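# Assemble the two printed parts into a flashlight

## Task

Join the two 3D-printed parts so that they match the completed flashlight displayed on the stand.

## Robot and tools

ROBOT AND FRAME. Two seven-joint arms, left_arm and right_arm, each end in a two-finger gripper whose fingers can fold. Calibrated bases in the scene frame: left_arm at (-0.045, +0.363, +0.037) m, right_arm at (-0.056, -0.428, +0.037) m, both nearly unrotated. The scene frame has its origin at table-top height midway between the nominal bases, +x pointing out over the table, +z up, and left_arm on the +y side. Arm names do not follow image left/right. Every pose you send and every pose reported uses this frame. On a gripper, +z runs along the fingers and the pads open and close along its y axis. end_effector_position is the point between the pads when closed; fingertips extend about 33 mm past it at small openings, about 9 mm when wide open.

ROW FORMAT. One row is a single flat list of 20 numbers covering both arms: left x, y, z (metres), qw, qx, qy, qz (w first), gripper position, force_limit, speed; then the same ten for the right arm. The seven pose numbers are an absolute target pose for that gripper, not an offset. The three gripper numbers each lie in [-1, 1]. To keep an arm still, resend its last reported pose and its last gripper numbers in every row; to hold orientation, repeat the same quaternion rather than copying a drifted reading.

GRIPPER NUMBERS. position: +1 is fully open (140 mm), pads touch near -0.8, -1 closes until blocked. force_limit (slow close): -1 about 14 N, 0 about 40 N, +1 about 58 N; faster closes grip harder (about 64 N at speed 0, 116 N at speed +1 on a rigid part). speed: -1 about 30 mm/s, 0 about 140, +1 about 250. force_limit and speed start at +1. Grip with the fingertip quarter of the pads; deeper in, fingers fold and may hold loosely or too hard. Do not press fingertips onto the table before a grip. To tighten a grip, raise force_limit and nudge position (-1 to -0.98); to loosen, open and reclose slowly.

execute_actions: argument actions is a list of actions; each action is a table of up to 15 rows, one row per 1/30 s step, and a short table repeats its last row. Each action lasts 0.5 s. Each step the commanded pose is clipped to 70 mm and 16 degrees from the measured pose, so read Hand target and continue next call. A target more than 0.6 m from the gripper's current position along any of its axes gets the action refused. cameras: list of names, ["all"] or []; with an empty actions list all images return by default.

move: target is one 20-number row or a list of up to 15 rows (absolute poses); each gripper travels in a straight line from its Hand target, not avoiding obstacles or the other arm. speed is m/s, 0.002 to 2, default 0.25 (rotation capped at twice that in rad/s, max 2.5); one value or one per target. blend (m) rounds corners of a list; 0 stops at each. blocking=false returns after about 0.5 s while motion continues. Finger numbers of later targets are applied on arrival. Total path time is capped at 10 s. The extra move: line reports done, off_target, moving, held or fault, plus limits=paced (clipped) or limits=held. Faster moves lag and stray more and hit harder.

Other tools: wait (seconds 0 to 10), stop (brakes a running move), zoom_image (camera one of cam_high, cam_bench, cam_left_wrist, cam_right_wrist; region [x0, y0, x1, y1] in pixels, at most 504 wide and high), clear_fault (arm left_arm or right_arm, only after a reported fault), finished_scene (scene 1, final).

RESULTS. Per arm: end_effector_position, end_effector_quat_wxyz, Hand target, Tool commands, joint positions, velocities, torques, external torques, Flange force along the gripper's x y z (includes held weight and error), object_status (0 moving, 1 blocked while opening, 2 blocked while closing, i.e. likely holding, 3 reached target or pads met), position_measured in counts (3 open, 75 about 100 mm, 139 about 60 mm, 200 about 20 mm, 230 pads meet). Wrist depth gives a 7x7 grid of distances per wrist camera, rows separated by " / ", "-" for no value. Images are 896x504; calibration matrices are supplied for each camera.

FAULTS AND LIMITS. An arm halts on a torque fault (contact torque limits: 35, 35, 32, 30, 12, 12, 12 N m from waist to wrist roll), a force fault (40 N net outside force, held weight included), leaving a joint range, or excessive joint speed; clear it with clear_fault, releasing a grip first if it pins the arm. Overheating from long loaded or stretched holds brakes an arm for 30 to 60 s. Joint ranges: waist ±2.901, shoulder ±1.836, upper arm roll ±2.901, elbow -3.077 to -0.117, forearm roll ±2.876, wrist pitch 0.440 to 4.622, wrist roll ±3.051.

AVOID. Never let the grippers or wrist cameras bump or squeeze each other; the clearance check does not guard that. Nothing may fall or be left off the table. Avoid drops, releasing moving parts, slams, hard pushes, twisting loads and hard grips on parts still resting on a surface. The assembled flashlight must stay together after the robot lets go.

Each tool is called after "Emit:" as name(argument=value, ...), one argument or row to a line, values as JSON.

## Session

Emit:
execute_actions(
  actions=[],
  cameras=["all"],
)

Scene clock: 0.00 s.
left_arm: end_effector_position=(+0.4665, +0.4128, +0.2170) position_measured=3 object_status=3 end_effector_quat_wxyz=(+0.041, +0.924, -0.358, +0.128) | right_arm: end_effector_position=(+0.0105, -0.7697, +0.1270) position_measured=3 object_status=3 end_effector_quat_wxyz=(+0.621, +0.280, -0.719, +0.141)
Joint positions: left_arm=[0.123 -0.183 0.048 -2.45 -0.299 2.423 -0.438] | right_arm=[-0.84 0.396 0.329 -2.571 -1.129 1.566 1.301]
Joint velocities: within noise
Joint torques (N m): no reading
External joint torques (N m): no reading
Flange force (N): no reading
Wrist depth (mm): cam_left_wrist=[- - - - 371 373 - / 357 - 374 367 379 366 373 / - - 362 371 - 364 371 / - 363 - 369 - 372 - / - 125 - - - 125 99 / - 125 - - - 124 94 / - 360 - - 371 372 -] | cam_right_wrist=[563 1453 1799 2041 - 1191 1050 / 585 - - - - 1261 1109 / 643 - 2074 - - 135 120 / 1180 102 149 - - - 108 / - 100 - - 250 - - / - 210 214 - 232 232 - / - 195 197 191 202 205 207]
Hand target: left_arm +0.4665, +0.4128, +0.2170; +0.041, +0.924, -0.358, +0.128 | right_arm +0.0105, -0.7697, +0.1270; +0.621, +0.280, -0.719, +0.141
Tool commands: left_gripper/position=+1.0 left_gripper/force_limit=+1.0 left_gripper/speed=+1.0 right_gripper/position=+1.0 right_gripper/force_limit=+1.0 right_gripper/speed=+1.0

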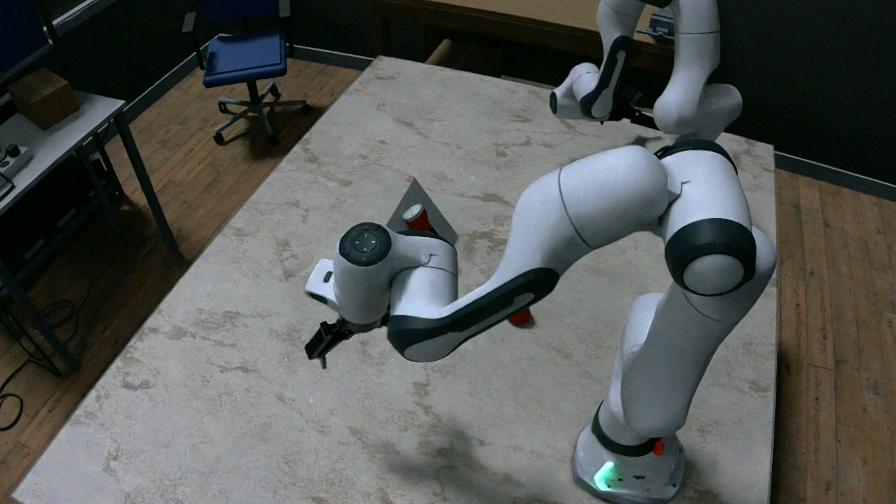

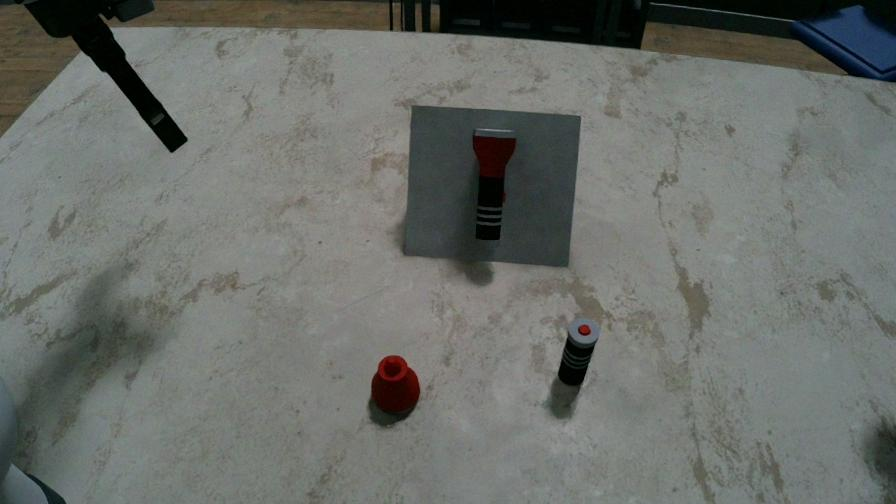

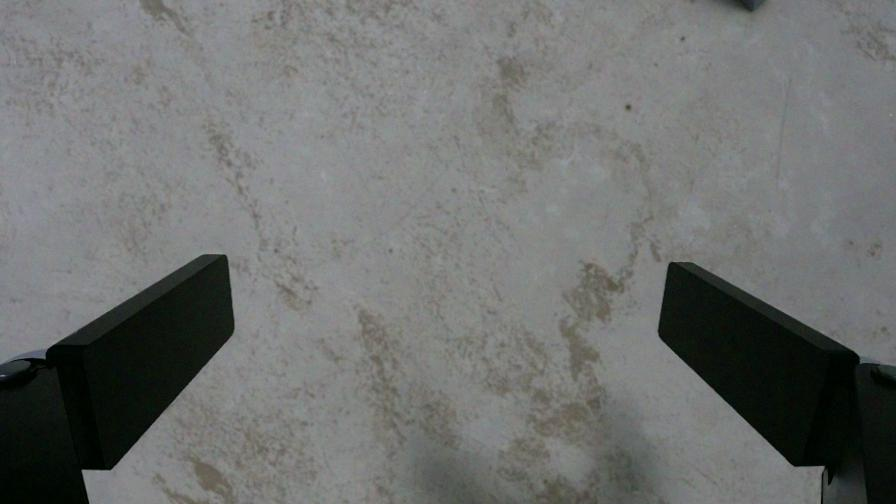

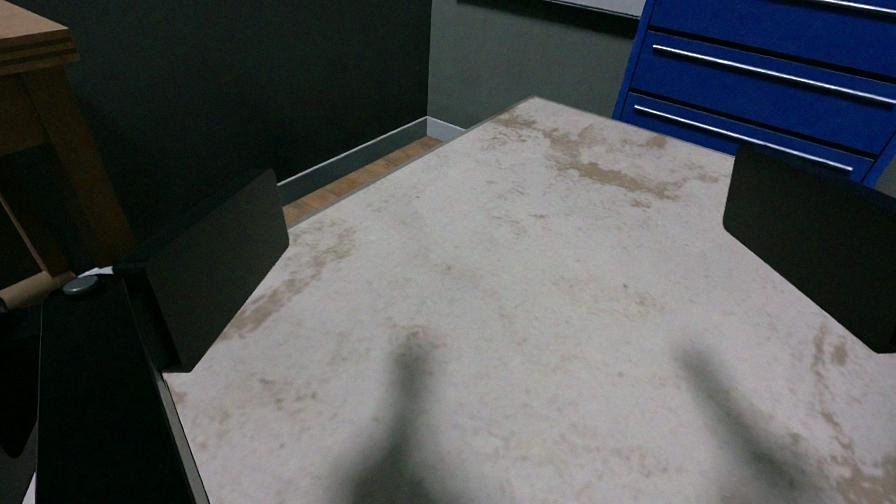

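Emit:
zoom_image(
  camera="cam_bench",
  region=[340, 280, 640, 440],
)

Emit:
zoom_image(
  camera="cam_bench",
  region=[400, 90, 600, 290],
)

Scaled by 1.680.

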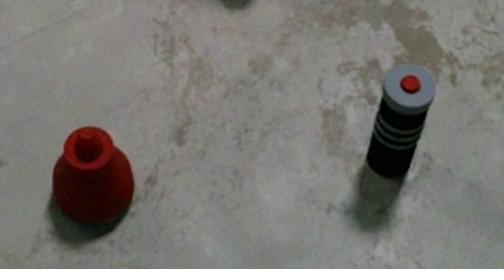

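Scaled by 2.520.

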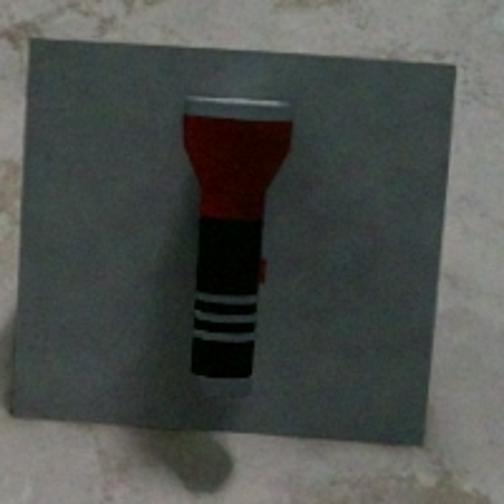

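Emit:
move(
  target=[0.315, -0.04, 0.26, 0, 1, 0, 0, 1, 1, 1, 0.0105, -0.7697, 0.1270, 0.621, 0.280, -0.719, 0.141, 1, 1, 1],
  speed=0.35,
  cameras=["cam_left_wrist", "cam_high", "cam_bench"],
)

Scene clock: 86.63 s.
left_arm: end_effector_position=(+0.3152, -0.0397, +0.2595) position_measured=3 object_status=3 end_effector_quat_wxyz=(+0.000, +1.000, -0.003, +0.000) | right_arm: end_effector_position=(+0.0105, -0.7697, +0.1270) position_measured=3 object_status=3 end_effector_quat_wxyz=(+0.621, +0.280, -0.719, +0.141)
Joint positions: left_arm=[0.663 -0.258 -1.442 -2.083 -0.286 2.033 -2.196] | right_arm=[-0.84 0.396 0.329 -2.571 -1.129 1.566 1.301]
Joint velocities: left_arm=[0.001 0 -0.002 0.001 0 -0.001 -0.006] | right_arm=[within noise]
Joint torques (N m): left_arm=[0.57 1.14 7.91 23.25 0.52 2.23 -0.21] | right_arm=[-0.57 -29.01 2.34 8.28 0.04 -1.99 0.14]
External joint torques (N m): left_arm=[0.56 -0.95 -0.14 -0.32 -0.32 -0.39 -0.21] | right_arm=[-0.61 -0.79 -0.03 -0.32 0.19 0.02 0.09]
Flange force (N): left_arm=[0.0 0.0 0.0] | right_arm=[3.3 2.3 1.0]
Wrist depth (mm): cam_left_wrist=[361 365 - 375 377 378 380 / 375 - 381 - - - - / - - 392 393 401 - - / - 403 407 418 428 - - / - 125 433 - - 125 99 / - 108 451 - - - 94 / - - 466 474 - - -] | cam_right_wrist=[536 - - - - 1174 1054 / 595 1429 - - - 1261 1113 / 672 1470 1905 381 - 374 120 / 1174 102 294 - - - 108 / - 101 249 - - - - / - - 232 - 227 225 - / - 186 192 196 198 - -]
Hand target: left_arm +0.3150, -0.0400, +0.2600; +0.000, +1.000, +0.000, +0.000 | right_arm +0.0105, -0.7697, +0.1270; +0.621, +0.280, -0.719, +0.141
Off the commanded pose: left_arm 0.001 m, 0 deg | right_arm 0.000 m, 0 deg.
move: done; limits=paced
camera_calibration:
cam_left_wrist: T_world_to_cam=[[0.0181614, -0.998322, 0.0549793, -0.0567735], [-0.962083, -0.00248149, 0.272747, 0.250136], [-0.272153, -0.0578481, -0.960514, 0.482146], [0, 0, 0, 1]] pos_world=[0.3729, -0.0281663, 0.398005]
Images, in order (width x height): cam_high 896x504, cam_bench 896x504, cam_left_wrist 896x504.

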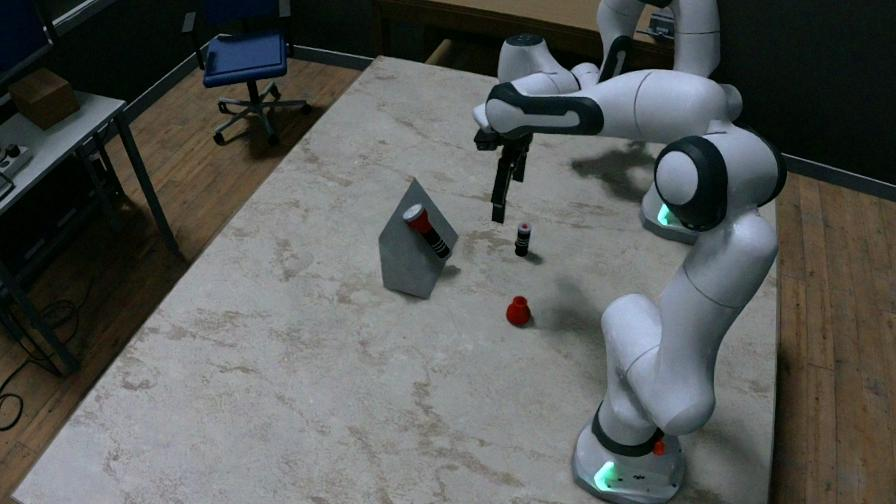

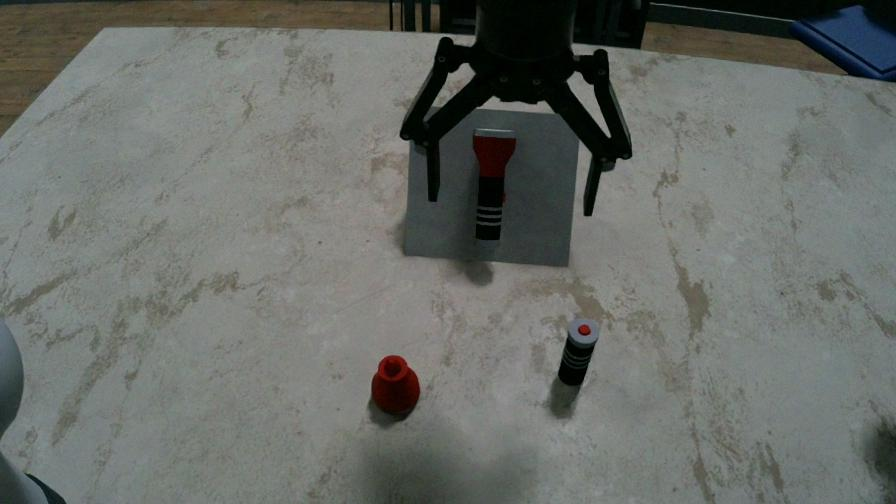

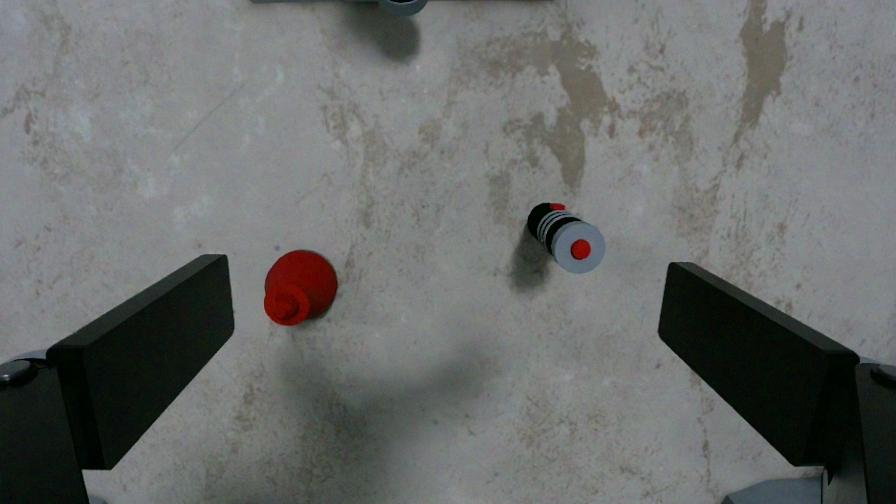

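Emit:
zoom_image(
  camera="cam_left_wrist",
  region=[500, 180, 640, 300],
)

Emit:
zoom_image(
  camera="cam_left_wrist",
  region=[240, 230, 380, 350],
)

Emit:
zoom_image(
  camera="cam_high",
  region=[370, 170, 550, 340],
)

Emit:
zoom_image(
  camera="cam_bench",
  region=[460, 115, 530, 255],
)

Emit:
zoom_image(
  camera="cam_left_wrist",
  region=[350, 0, 450, 60],
)

Scaled by 3.600.

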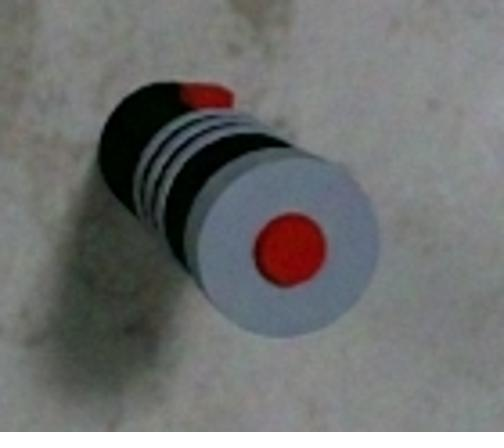

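Scaled by 3.600.

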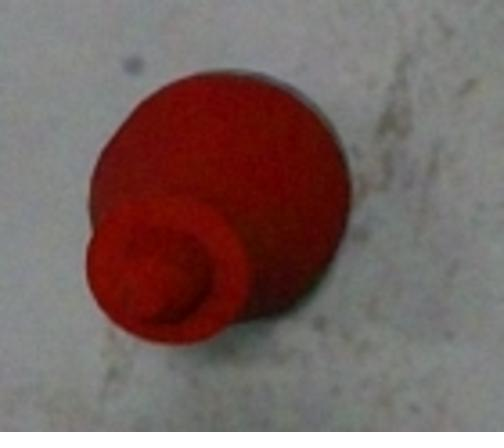

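Scaled by 2.800.

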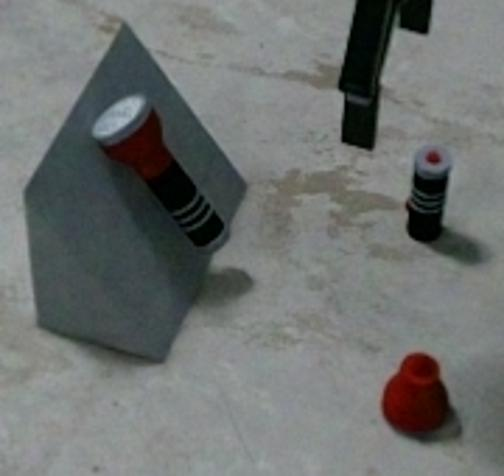

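Scaled by 3.600.

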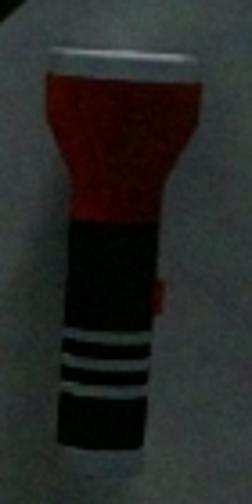

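Scaled by 5.040.

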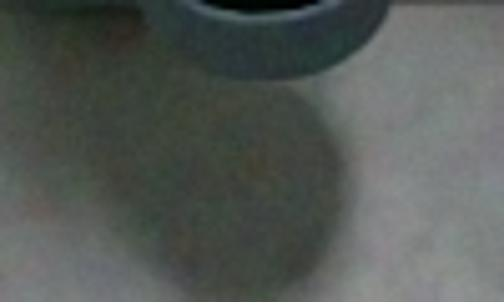

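Emit:
move(
  target=[0.232, 0.058, 0.125, 0, 1, 0, 0, 1, 1, 1, 0.0105, -0.7697, 0.1270, 0.621, 0.280, -0.719, 0.141, 1, 1, 1],
  speed=0.3,
  cameras=["cam_left_wrist", "cam_bench"],
)

Scene clock: 165.03 s.
left_arm: end_effector_position=(+0.2327, +0.0580, +0.1259) position_measured=3 object_status=3 end_effector_quat_wxyz=(-0.001, +1.000, +0.002, +0.001) | right_arm: end_effector_position=(+0.0105, -0.7697, +0.1270) position_measured=3 object_status=3 end_effector_quat_wxyz=(+0.621, +0.280, -0.719, +0.141)
Joint positions: left_arm=[0.255 -0.418 -1.152 -2.636 -0.56 2.375 -2.001] | right_arm=[-0.84 0.396 0.329 -2.571 -1.129 1.566 1.301]
Joint velocities: left_arm=[0.001 -0.001 0 0 0.001 0.002 0.006] | right_arm=[within noise]
Joint torques (N m): left_arm=[-0.21 -3.24 9.97 17.87 0.73 2.76 0.14] | right_arm=[-0.57 -28.99 2.35 8.35 0.04 -1.97 0.12]
External joint torques (N m): left_arm=[-0.29 0.6 0.8 -0.97 0.1 0.11 0.14] | right_arm=[-0.58 -0.79 0 -0.22 0.19 0.04 0.08]
Flange force (N): left_arm=[-2.3 -4.4 -0.4] | right_arm=[3.2 2.1 0.8]
Wrist depth (mm): cam_left_wrist=[241 238 243 246 248 250 254 / 245 249 251 252 254 261 233 / - 261 257 - 268 - 242 / 265 265 271 273 277 283 - / - 125 - 285 284 125 105 / - 107 - - 306 - 94 / - - - - 323 - -] | cam_right_wrist=[1085 - 1681 - 1354 1180 1046 / 594 - 1850 2296 - 1261 1109 / 679 1390 1963 - - 137 120 / 1118 102 - - - 331 108 / - 100 - 252 - 275 - / - 209 214 - - 237 242 / - - - - 191 - -]
Hand target: left_arm +0.2320, +0.0580, +0.1250; +0.000, +1.000, +0.000, +0.000 | right_arm +0.0105, -0.7697, +0.1270; +0.621, +0.280, -0.719, +0.141
Off the commanded pose: left_arm 0.001 m, 0 deg | right_arm 0.000 m, 0 deg.
move: done
camera_calibration:
cam_left_wrist: T_world_to_cam=[[0.0297071, -0.998145, 0.0531455, 0.0471604], [-0.962291, -0.014176, 0.271652, 0.208377], [-0.270395, -0.0592115, -0.960927, 0.336683], [0, 0, 0, 1]] pos_world=[0.290156, 0.0699624, 0.264415]
Images, in order (width x height): cam_bench 896x504, cam_left_wrist 896x504.

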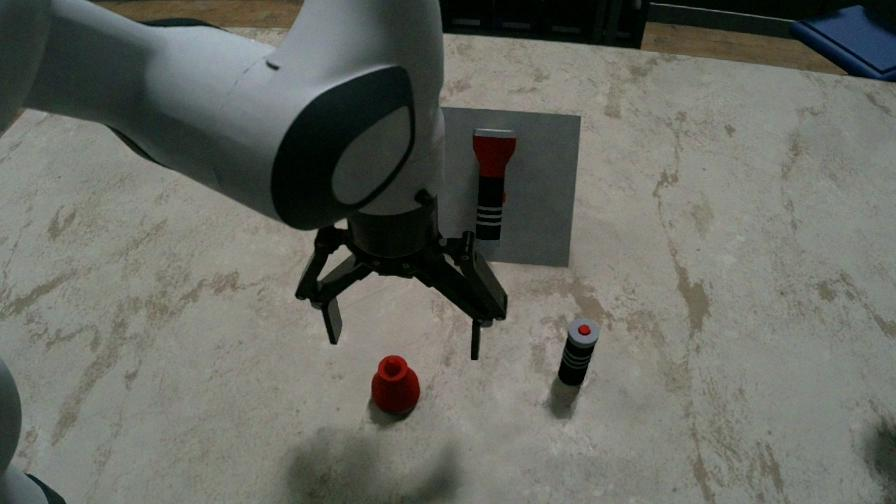

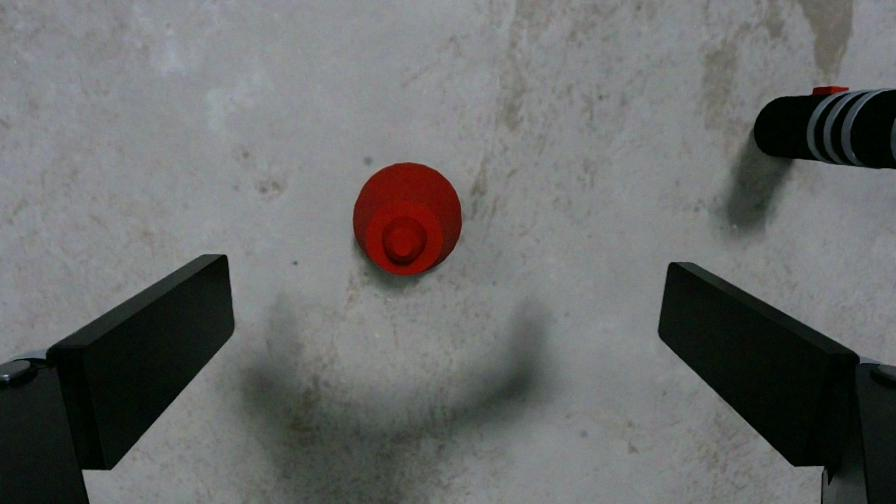

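Emit:
zoom_image(
  camera="cam_left_wrist",
  region=[340, 155, 470, 285],
)

Emit:
zoom_image(
  camera="cam_left_wrist",
  region=[740, 70, 896, 180],
)

Emit:
zoom_image(
  camera="cam_bench",
  region=[360, 340, 440, 430],
)

Scaled by 3.877.

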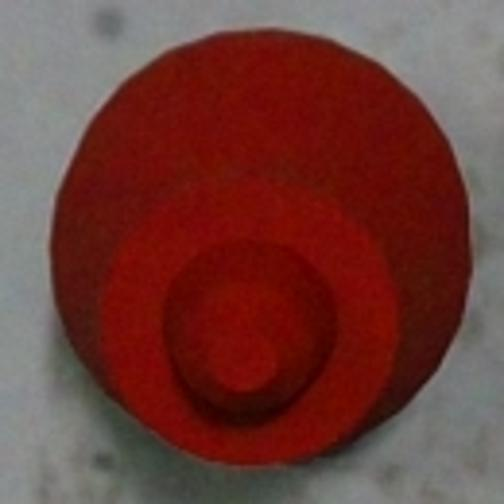

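Scaled by 3.231.

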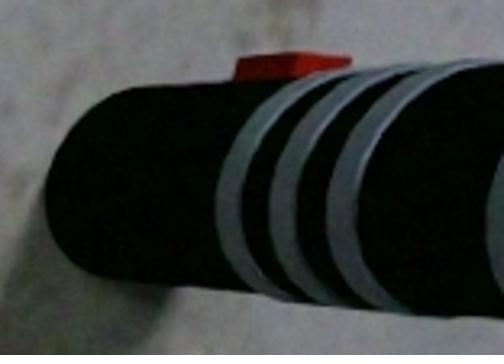

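Scaled by 5.600.

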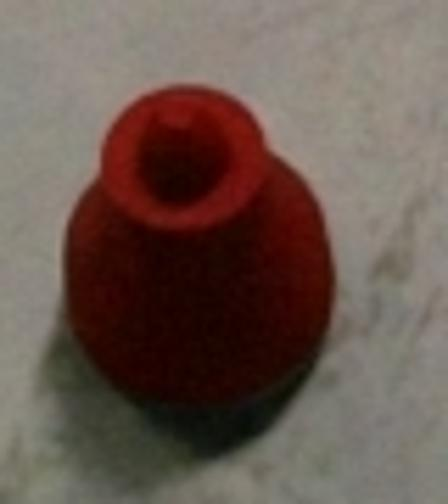

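Emit:
move(
  target=[0.289, -0.135, 0.16, 0, 1, 0, 0, 1, 1, 1, 0.0105, -0.7697, 0.1270, 0.621, 0.280, -0.719, 0.141, 1, 1, 1],
  speed=0.3,
  cameras=["cam_left_wrist", "cam_bench"],
)

Scene clock: 231.70 s.
left_arm: end_effector_position=(+0.2891, -0.1355, +0.1607) position_measured=3 object_status=3 end_effector_quat_wxyz=(+0.001, +1.000, -0.002, +0.001) | right_arm: end_effector_position=(+0.0105, -0.7697, +0.1270) position_measured=3 object_status=3 end_effector_quat_wxyz=(+0.621, +0.280, -0.719, +0.141)
Joint positions: left_arm=[1.161 -0.499 -2.058 -1.967 -0.531 2.151 -2.197] | right_arm=[-0.84 0.396 0.329 -2.571 -1.129 1.566 1.301]
Joint velocities: left_arm=[0 0 -0.001 0.001 0 -0.003 0] | right_arm=[within noise]
Joint torques (N m): left_arm=[0.59 26.54 14.27 20.68 0.87 2.19 -0.23] | right_arm=[-0.55 -29.01 2.36 8.38 0.05 -1.97 0.15]
External joint torques (N m): left_arm=[0.63 -0.56 0.33 -0.1 0.09 -0.42 -0.23] | right_arm=[-0.63 -0.84 -0.05 -0.19 0.2 0.03 0.11]
Flange force (N): left_arm=[2.3 2.1 0.0] | right_arm=[3.2 2.1 0.8]
Wrist depth (mm): cam_left_wrist=[- 271 275 283 284 291 - / 279 282 - 290 299 298 306 / 291 284 - 302 306 310 315 / 293 - - 314 315 325 325 / - 125 327 - 341 125 105 / - 327 335 - 345 125 94 / - 350 366 370 - 377 -] | cam_right_wrist=[1104 - - - - 1185 1054 / 587 1405 - - 548 1255 1094 / 668 - 1963 - 410 135 120 / - 101 - - - - 108 / - 100 - - - - - / - 215 - 225 - - 240 / - - 195 200 - 204 -]
Hand target: left_arm +0.2890, -0.1350, +0.1600; +0.000, +1.000, +0.000, +0.000 | right_arm +0.0105, -0.7697, +0.1270; +0.621, +0.280, -0.719, +0.141
Off the commanded pose: left_arm 0.001 m, 0 deg | right_arm 0.000 m, 0 deg.
move: done
camera_calibration:
cam_left_wrist: T_world_to_cam=[[0.0211291, -0.998117, 0.0575833, -0.147661], [-0.962228, -0.00466541, 0.272204, 0.251505], [-0.271423, -0.0611597, -0.960515, 0.373817], [0, 0, 0, 1]] pos_world=[0.346588, -0.123347, 0.299098]
Images, in order (width x height): cam_bench 896x504, cam_left_wrist 896x504.

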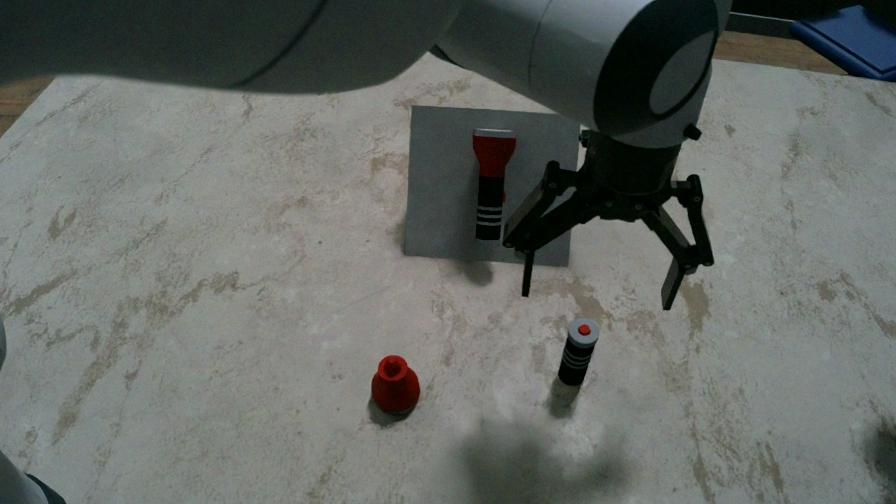

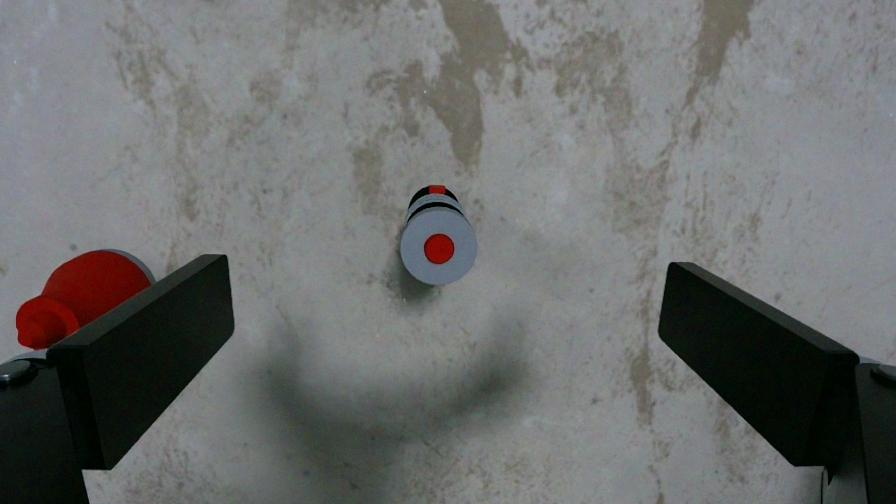

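Emit:
move(
  target=[
    [0.289, -0.1335, 0.16, 0, 1, 0, 0, -0.08, -1, 0, 0.0105, -0.7697, 0.1270, 0.621, 0.280, -0.719, 0.141, 1, 1, 1],
    [0.289, -0.1335, 0.097, 0, 1, 0, 0, -0.08, -1, 0, 0.0105, -0.7697, 0.1270, 0.621, 0.280, -0.719, 0.141, 1, 1, 1],
  ],
  speed=0.12,
  cameras=["cam_left_wrist", "cam_bench"],
)

Scene clock: 257.47 s.
left_arm: end_effector_position=(+0.2883, -0.1328, +0.0967) position_measured=139 object_status=3 end_effector_quat_wxyz=(-0.002, +1.000, +0.001, +0.000) | right_arm: end_effector_position=(+0.0105, -0.7697, +0.1270) position_measured=3 object_status=3 end_effector_quat_wxyz=(+0.621, +0.280, -0.719, +0.141)
Joint positions: left_arm=[1.251 -0.587 -2.178 -1.999 -0.624 2.254 -2.147] | right_arm=[-0.84 0.396 0.329 -2.571 -1.129 1.566 1.301]
Joint velocities: left_arm=[0.001 0 0 0 0.001 0.002 0.006] | right_arm=[within noise]
Joint torques (N m): left_arm=[0.68 31.09 15.54 18.54 0.61 2.84 0.1] | right_arm=[-0.56 -29 2.38 8.34 0.07 -1.99 0.17]
External joint torques (N m): left_arm=[0.81 -0.16 0.43 -0.66 -0.11 0.21 0.1] | right_arm=[-0.68 -0.83 -0.07 -0.24 0.21 0 0.12]
Flange force (N): left_arm=[0.7 -1.7 1.3] | right_arm=[3.3 2.2 0.9]
Wrist depth (mm): cam_left_wrist=[213 211 217 220 224 224 229 / 220 225 226 229 229 235 237 / 230 233 235 232 242 243 246 / 238 242 243 151 248 255 258 / - 247 106 153 137 261 270 / - 82 119 272 120 86 78 / - 71 282 282 - - -] | cam_right_wrist=[533 - 1824 - 1738 1185 1041 / 591 - - - 1774 1267 1113 / 677 - 1919 - - 136 120 / - 102 289 - - - 108 / - 100 264 264 - - - / - 210 - - 222 - 231 / - 194 190 190 202 - 213]
Hand target: left_arm +0.2890, -0.1335, +0.0970; +0.000, +1.000, +0.000, +0.000 | right_arm +0.0105, -0.7697, +0.1270; +0.621, +0.280, -0.719, +0.141
Off the commanded pose: left_arm 0.001 m, 0 deg | right_arm 0.000 m, 0 deg.
move: done
camera_calibration:
cam_left_wrist: T_world_to_cam=[[0.0278786, -0.998313, 0.0509222, -0.142665], [-0.961692, -0.0128883, 0.27383, 0.266774], [-0.272712, -0.0566055, -0.960429, 0.313299], [0, 0, 0, 1]] pos_world=[0.345972, -0.121252, 0.235116]
Images, in order (width x height): cam_bench 896x504, cam_left_wrist 896x504.

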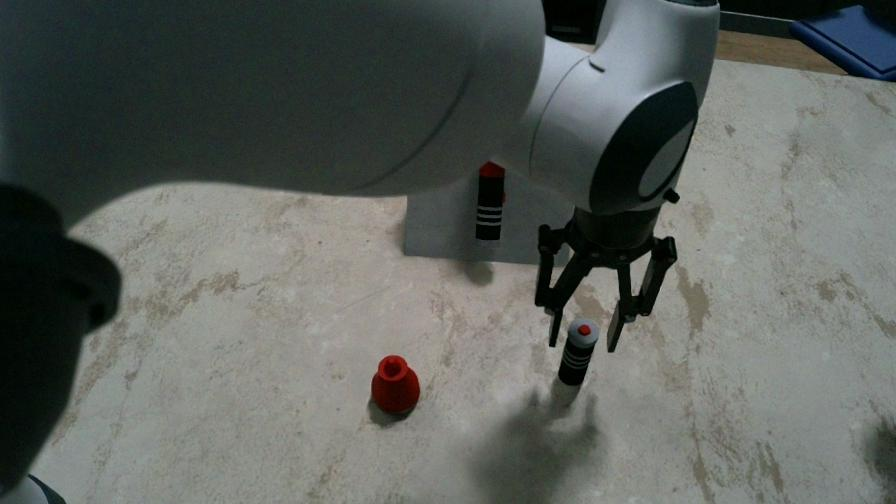

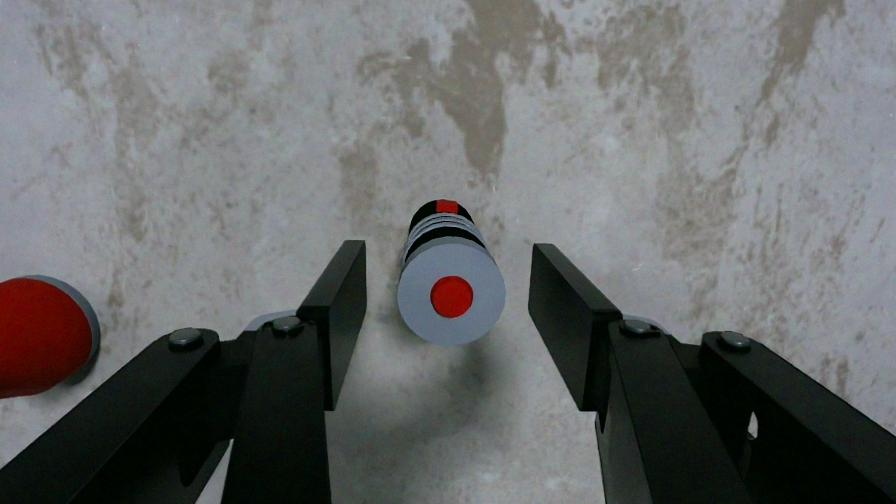

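Emit:
move(
  target=[0.289, -0.1335, 0.097, 0, 1, 0, 0, -1, -1, -1, 0.0105, -0.7697, 0.1270, 0.621, 0.280, -0.719, 0.141, 1, 1, 1],
  speed=0.12,
  cameras=["cam_left_wrist", "cam_bench"],
)

Scene clock: 269.07 s.
left_arm: end_effector_position=(+0.2885, -0.1329, +0.0967) position_measured=179 object_status=0 end_effector_quat_wxyz=(-0.002, +1.000, +0.001, +0.000) | right_arm: end_effector_position=(+0.0105, -0.7697, +0.1270) position_measured=3 object_status=3 end_effector_quat_wxyz=(+0.621, +0.280, -0.719, +0.141)
Joint positions: left_arm=[1.251 -0.587 -2.178 -1.999 -0.624 2.255 -2.146] | right_arm=[-0.84 0.396 0.329 -2.571 -1.129 1.566 1.301]
Joint torques (N m): left_arm=[0.57 31.14 15.41 18.14 0.66 2.77 0.11] | right_arm=[-0.52 -28.99 2.33 8.26 0.07 -1.99 0.12]
External joint torques (N m): left_arm=[0.54 -0.1 0.2 -0.92 -0.06 0.14 0.11] | right_arm=[-0.56 -0.82 -0.04 -0.3 0.21 0.02 0.07]
Flange force (N): left_arm=[-0.5 -2.7 1.2] | right_arm=[3.4 2.3 0.8]
Wrist depth (mm): cam_left_wrist=[213 208 216 221 223 224 226 / 221 221 227 229 232 234 235 / 229 232 234 236 240 244 249 / - 240 246 159 250 254 258 / 252 249 103 156 111 263 270 / - - 75 270 82 87 274 / - - - 282 - - -] | cam_right_wrist=[557 - 2091 1877 2108 1185 1041 / 573 1421 1715 2143 1249 1267 1118 / 691 1429 1949 436 - 137 120 / - 102 279 - 311 332 108 / - 100 256 260 266 - 261 / - 209 222 228 229 - - / - - 196 - 202 - -]
Hand target: left_arm +0.2890, -0.1335, +0.0970; +0.000, +1.000, +0.000, +0.000 | right_arm +0.0105, -0.7697, +0.1270; +0.621, +0.280, -0.719, +0.141
Off the commanded pose: left_arm 0.001 m, 0 deg | right_arm 0.000 m, 0 deg.
move: done
camera_calibration:
cam_left_wrist: T_world_to_cam=[[0.0263072, -0.998333, 0.0513702, -0.142337], [-0.961895, -0.0112899, 0.273187, 0.267383], [-0.272151, -0.0565994, -0.960588, 0.313193], [0, 0, 0, 1]] pos_world=[0.346174, -0.121355, 0.235116]
Images, in order (width x height): cam_bench 896x504, cam_left_wrist 896x504.

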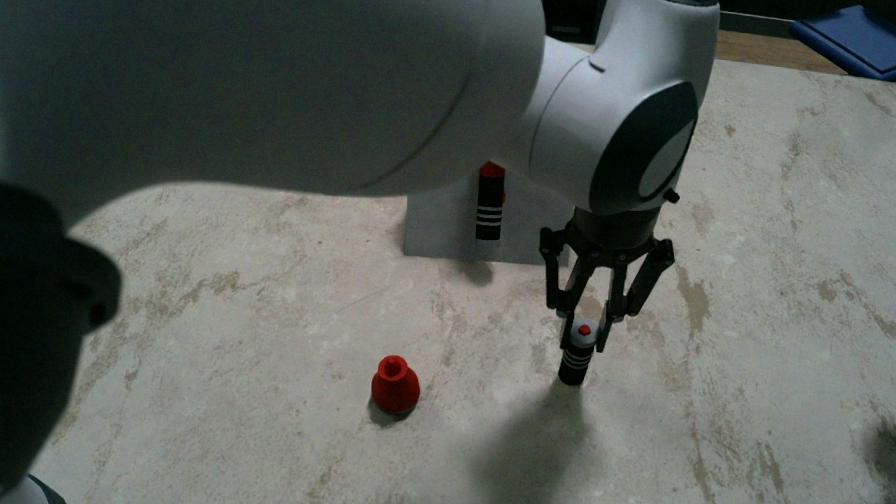

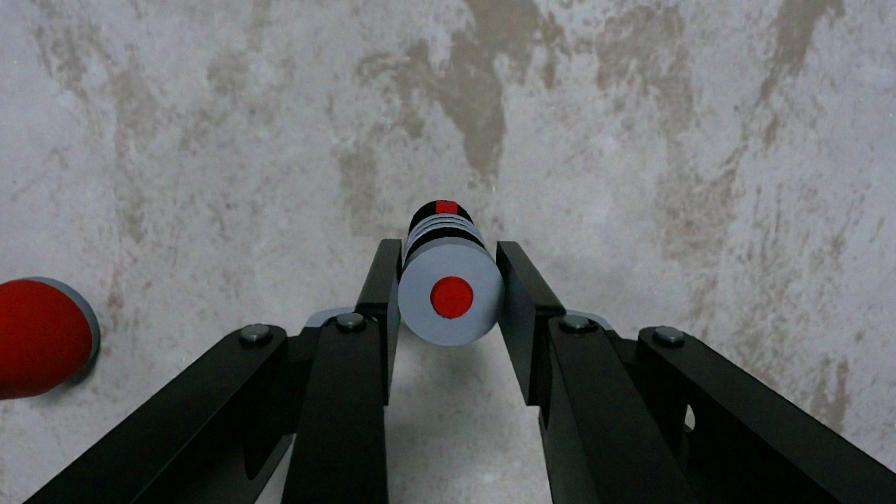

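Emit:
move(
  target=[0.289, -0.1335, 0.2, 0, 1, 0, 0, -1, -1, -1, 0.0105, -0.7697, 0.1270, 0.621, 0.280, -0.719, 0.141, 1, 1, 1],
  speed=0.08,
  cameras=["cam_left_wrist", "cam_bench", "cam_high"],
)

Scene clock: 285.10 s.
left_arm: end_effector_position=(+0.2894, -0.1334, +0.1995) position_measured=179 object_status=2 end_effector_quat_wxyz=(+0.001, +1.000, -0.001, +0.000) | right_arm: end_effector_position=(+0.0105, -0.7697, +0.1270) position_measured=3 object_status=3 end_effector_quat_wxyz=(+0.621, +0.280, -0.719, +0.141)
Joint positions: left_arm=[1.104 -0.452 -1.981 -1.937 -0.478 2.077 -2.227] | right_arm=[-0.84 0.396 0.329 -2.571 -1.129 1.566 1.301]
Joint velocities: left_arm=[-0.001 0.001 0.002 -0.002 0.001 -0.003 -0.005] | right_arm=[within noise]
Joint torques (N m): left_arm=[0 24.55 14.2 21.73 1.04 2.3 -0.26] | right_arm=[-0.51 -28.98 2.34 8.3 0.05 -1.99 0.15]
External joint torques (N m): left_arm=[-0.1 -0.04 0.83 -0.09 0.22 -0.33 -0.26] | right_arm=[-0.54 -0.79 -0.02 -0.31 0.2 0.02 0.1]
Flange force (N): left_arm=[-2.2 -2.3 -2.4] | right_arm=[3.2 2.3 0.8]
Wrist depth (mm): cam_left_wrist=[303 307 - 320 - 331 327 / - 323 - - - 339 - / 337 326 - 345 352 354 - / - 350 352 187 353 372 - / - 354 102 155 110 387 - / - - 75 - 82 87 413 / - - - 415 - - -] | cam_right_wrist=[578 1196 1738 - - 1185 1058 / 567 - - - - 1249 1109 / 651 - 1963 - 383 137 120 / - 102 - - 342 - 108 / - 100 - - 263 - - / - 215 219 - 228 - - / - 194 193 - - - 206]
Hand target: left_arm +0.2890, -0.1335, +0.2000; +0.000, +1.000, +0.000, +0.000 | right_arm +0.0105, -0.7697, +0.1270; +0.621, +0.280, -0.719, +0.141
Off the commanded pose: left_arm 0.001 m, 0 deg | right_arm 0.000 m, 0 deg.
move: done
camera_calibration:
cam_left_wrist: T_world_to_cam=[[0.0229488, -0.998113, 0.0569608, -0.148226], [-0.961658, -0.0064638, 0.274176, 0.240575], [-0.27329, -0.0610688, -0.959991, 0.411786], [0, 0, 0, 1]] pos_world=[0.34729, -0.121244, 0.337794]
Images, in order (width x height): cam_high 896x504, cam_bench 896x504, cam_left_wrist 896x504.

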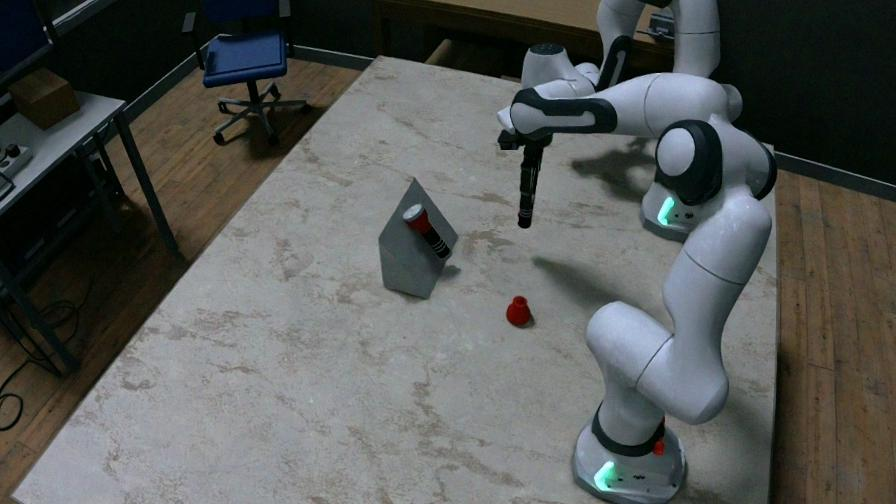

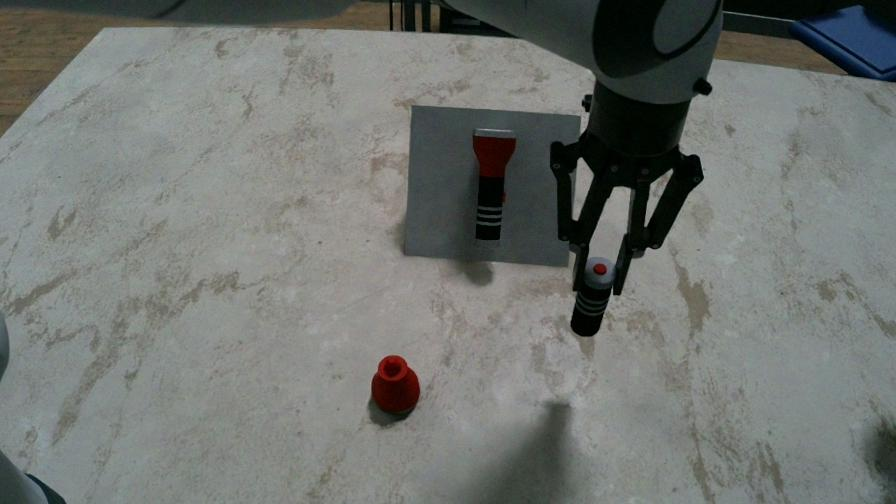

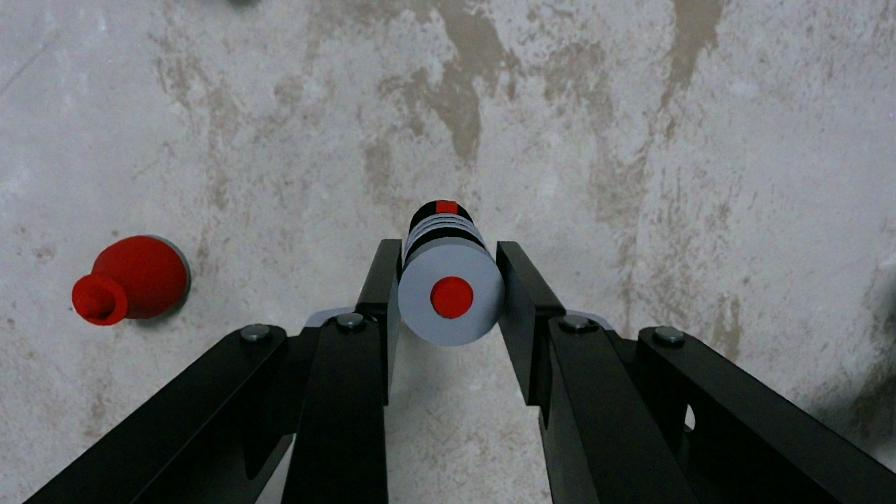

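Emit:
move(
  target=[0.239, 0.076, 0.2, 0, 1, 0, 0, -1, -1, -1, 0.0105, -0.7697, 0.1270, 0.621, 0.280, -0.719, 0.141, 1, 1, 1],
  speed=0.2,
  cameras=["cam_left_wrist", "cam_bench", "cam_high"],
)

Scene clock: 297.57 s.
left_arm: end_effector_position=(+0.2391, +0.0756, +0.2009) position_measured=179 object_status=2 end_effector_quat_wxyz=(+0.000, +1.000, +0.003, +0.000) | right_arm: end_effector_position=(+0.0105, -0.7697, +0.1270) position_measured=3 object_status=3 end_effector_quat_wxyz=(+0.621, +0.280, -0.719, +0.141)
Joint positions: left_arm=[0.082 -0.557 -0.866 -2.586 -0.5 2.143 -1.98] | right_arm=[-0.84 0.396 0.329 -2.571 -1.129 1.566 1.301]
Joint velocities: left_arm=[-0.001 0 -0.001 0 -0.001 0 0.006] | right_arm=[within noise]
Joint torques (N m): left_arm=[-0.26 -5.42 11 20.36 0.98 2.88 0.08] | right_arm=[-0.57 -28.96 2.34 8.3 0.05 -1.98 0.11]
External joint torques (N m): left_arm=[-0.32 0.33 0.97 -0.85 0.2 0.23 0.08] | right_arm=[-0.62 -0.89 -0.03 -0.21 0.19 0.02 0.06]
Flange force (N): left_arm=[-1.5 -3.6 0.6] | right_arm=[3.5 2.2 0.8]
Wrist depth (mm): cam_left_wrist=[- 310 305 - 319 323 326 / 326 323 - 330 327 335 337 / 329 333 335 335 - 347 352 / 347 348 349 165 - 365 372 / 361 361 102 154 108 - - / - - 75 377 82 87 - / - - - - - - -] | cam_right_wrist=[573 1255 1421 2217 1578 1191 1041 / 583 - - - 497 1249 1109 / 648 - 1978 - 404 137 120 / - 102 303 - 328 - 108 / - 101 244 270 - - - / - 218 225 - 221 233 - / - - 186 202 206 208 -]
Hand target: left_arm +0.2390, +0.0760, +0.2000; +0.000, +1.000, +0.000, +0.000 | right_arm +0.0105, -0.7697, +0.1270; +0.621, +0.280, -0.719, +0.141
Off the commanded pose: left_arm 0.001 m, 0 deg | right_arm 0.000 m, 0 deg.
move: done
camera_calibration:
cam_left_wrist: T_world_to_cam=[[0.0315952, -0.997976, 0.0551951, 0.0596915], [-0.961931, -0.0153629, 0.272862, 0.194102], [-0.271461, -0.061715, -0.960469, 0.411947], [0, 0, 0, 1]] pos_world=[0.296654, 0.0879759, 0.339404]
Images, in order (width x height): cam_high 896x504, cam_bench 896x504, cam_left_wrist 896x504.

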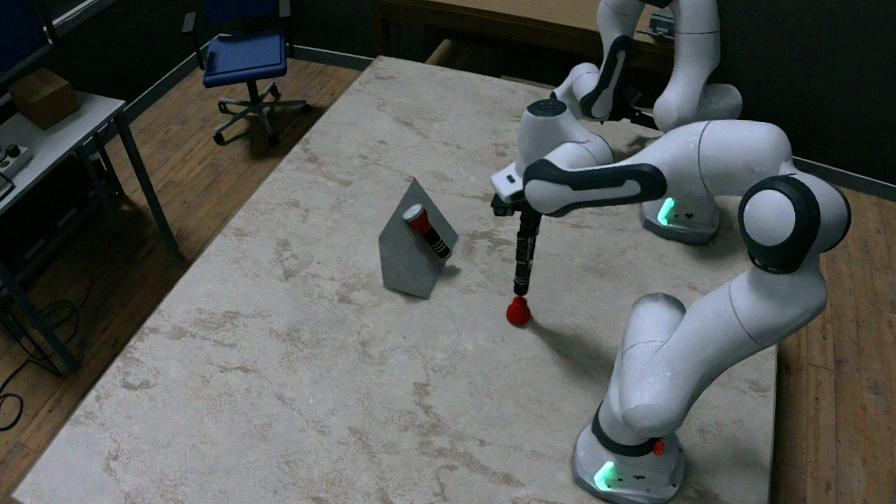

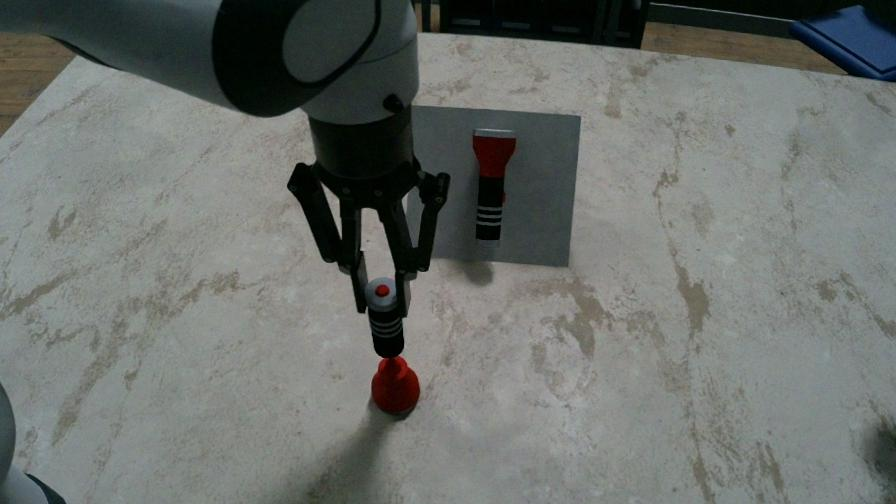

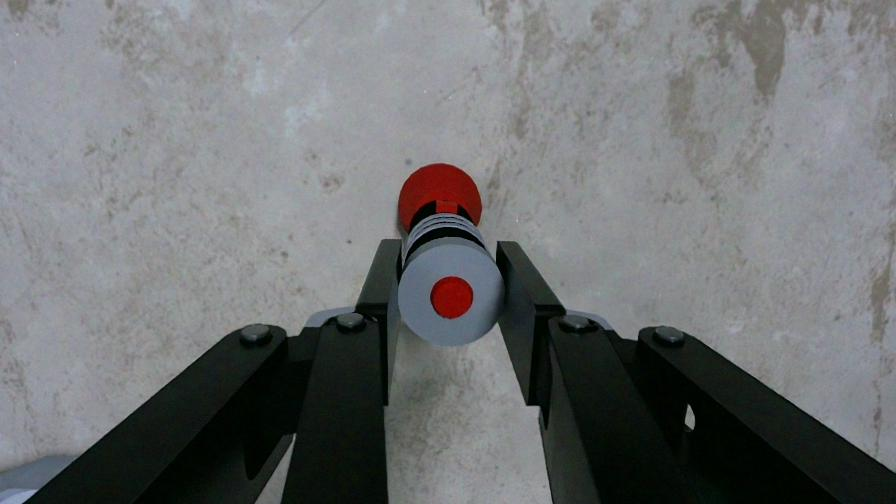

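Emit:
zoom_image(
  camera="cam_bench",
  region=[340, 260, 450, 430],
)

Emit:
zoom_image(
  camera="cam_high",
  region=[470, 200, 570, 340],
)

Emit:
zoom_image(
  camera="cam_left_wrist",
  region=[370, 150, 530, 350],
)

Scaled by 2.965.

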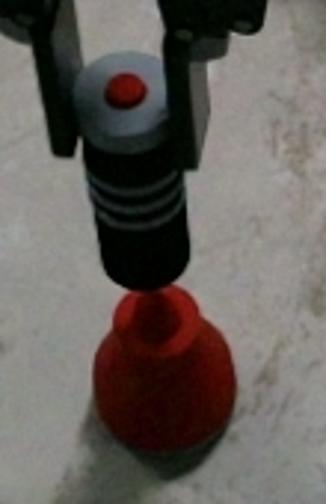

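Scaled by 3.600.

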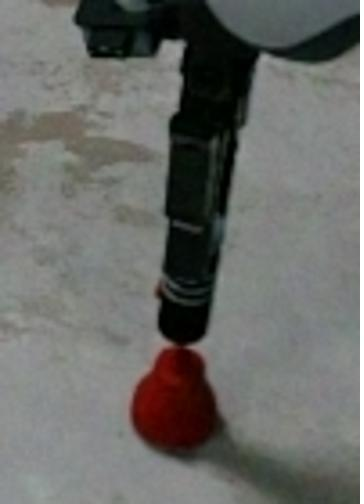

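Scaled by 2.520.

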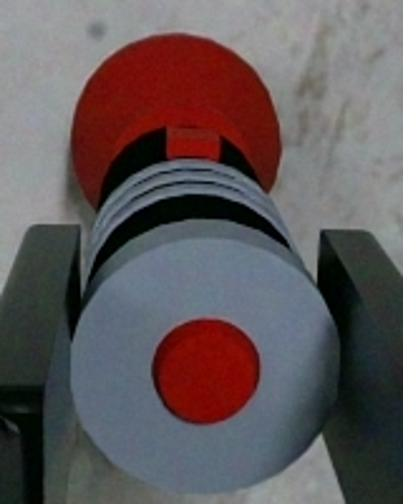

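Emit:
zoom_image(
  camera="cam_bench",
  region=[355, 300, 425, 420],
)

Emit:
zoom_image(
  camera="cam_high",
  region=[500, 260, 540, 330],
)

Scaled by 4.200.

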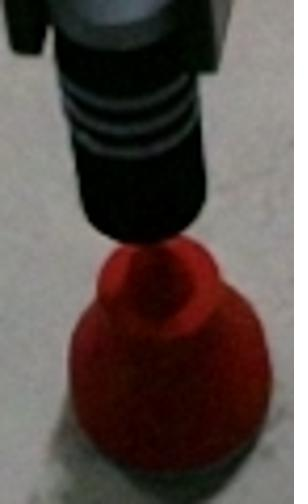

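Scaled by 7.200.

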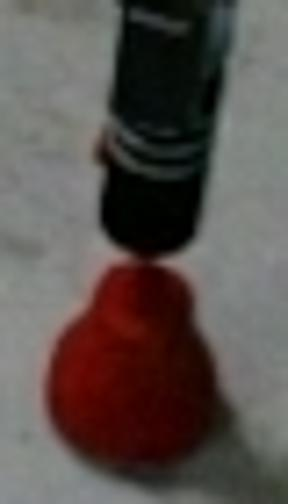

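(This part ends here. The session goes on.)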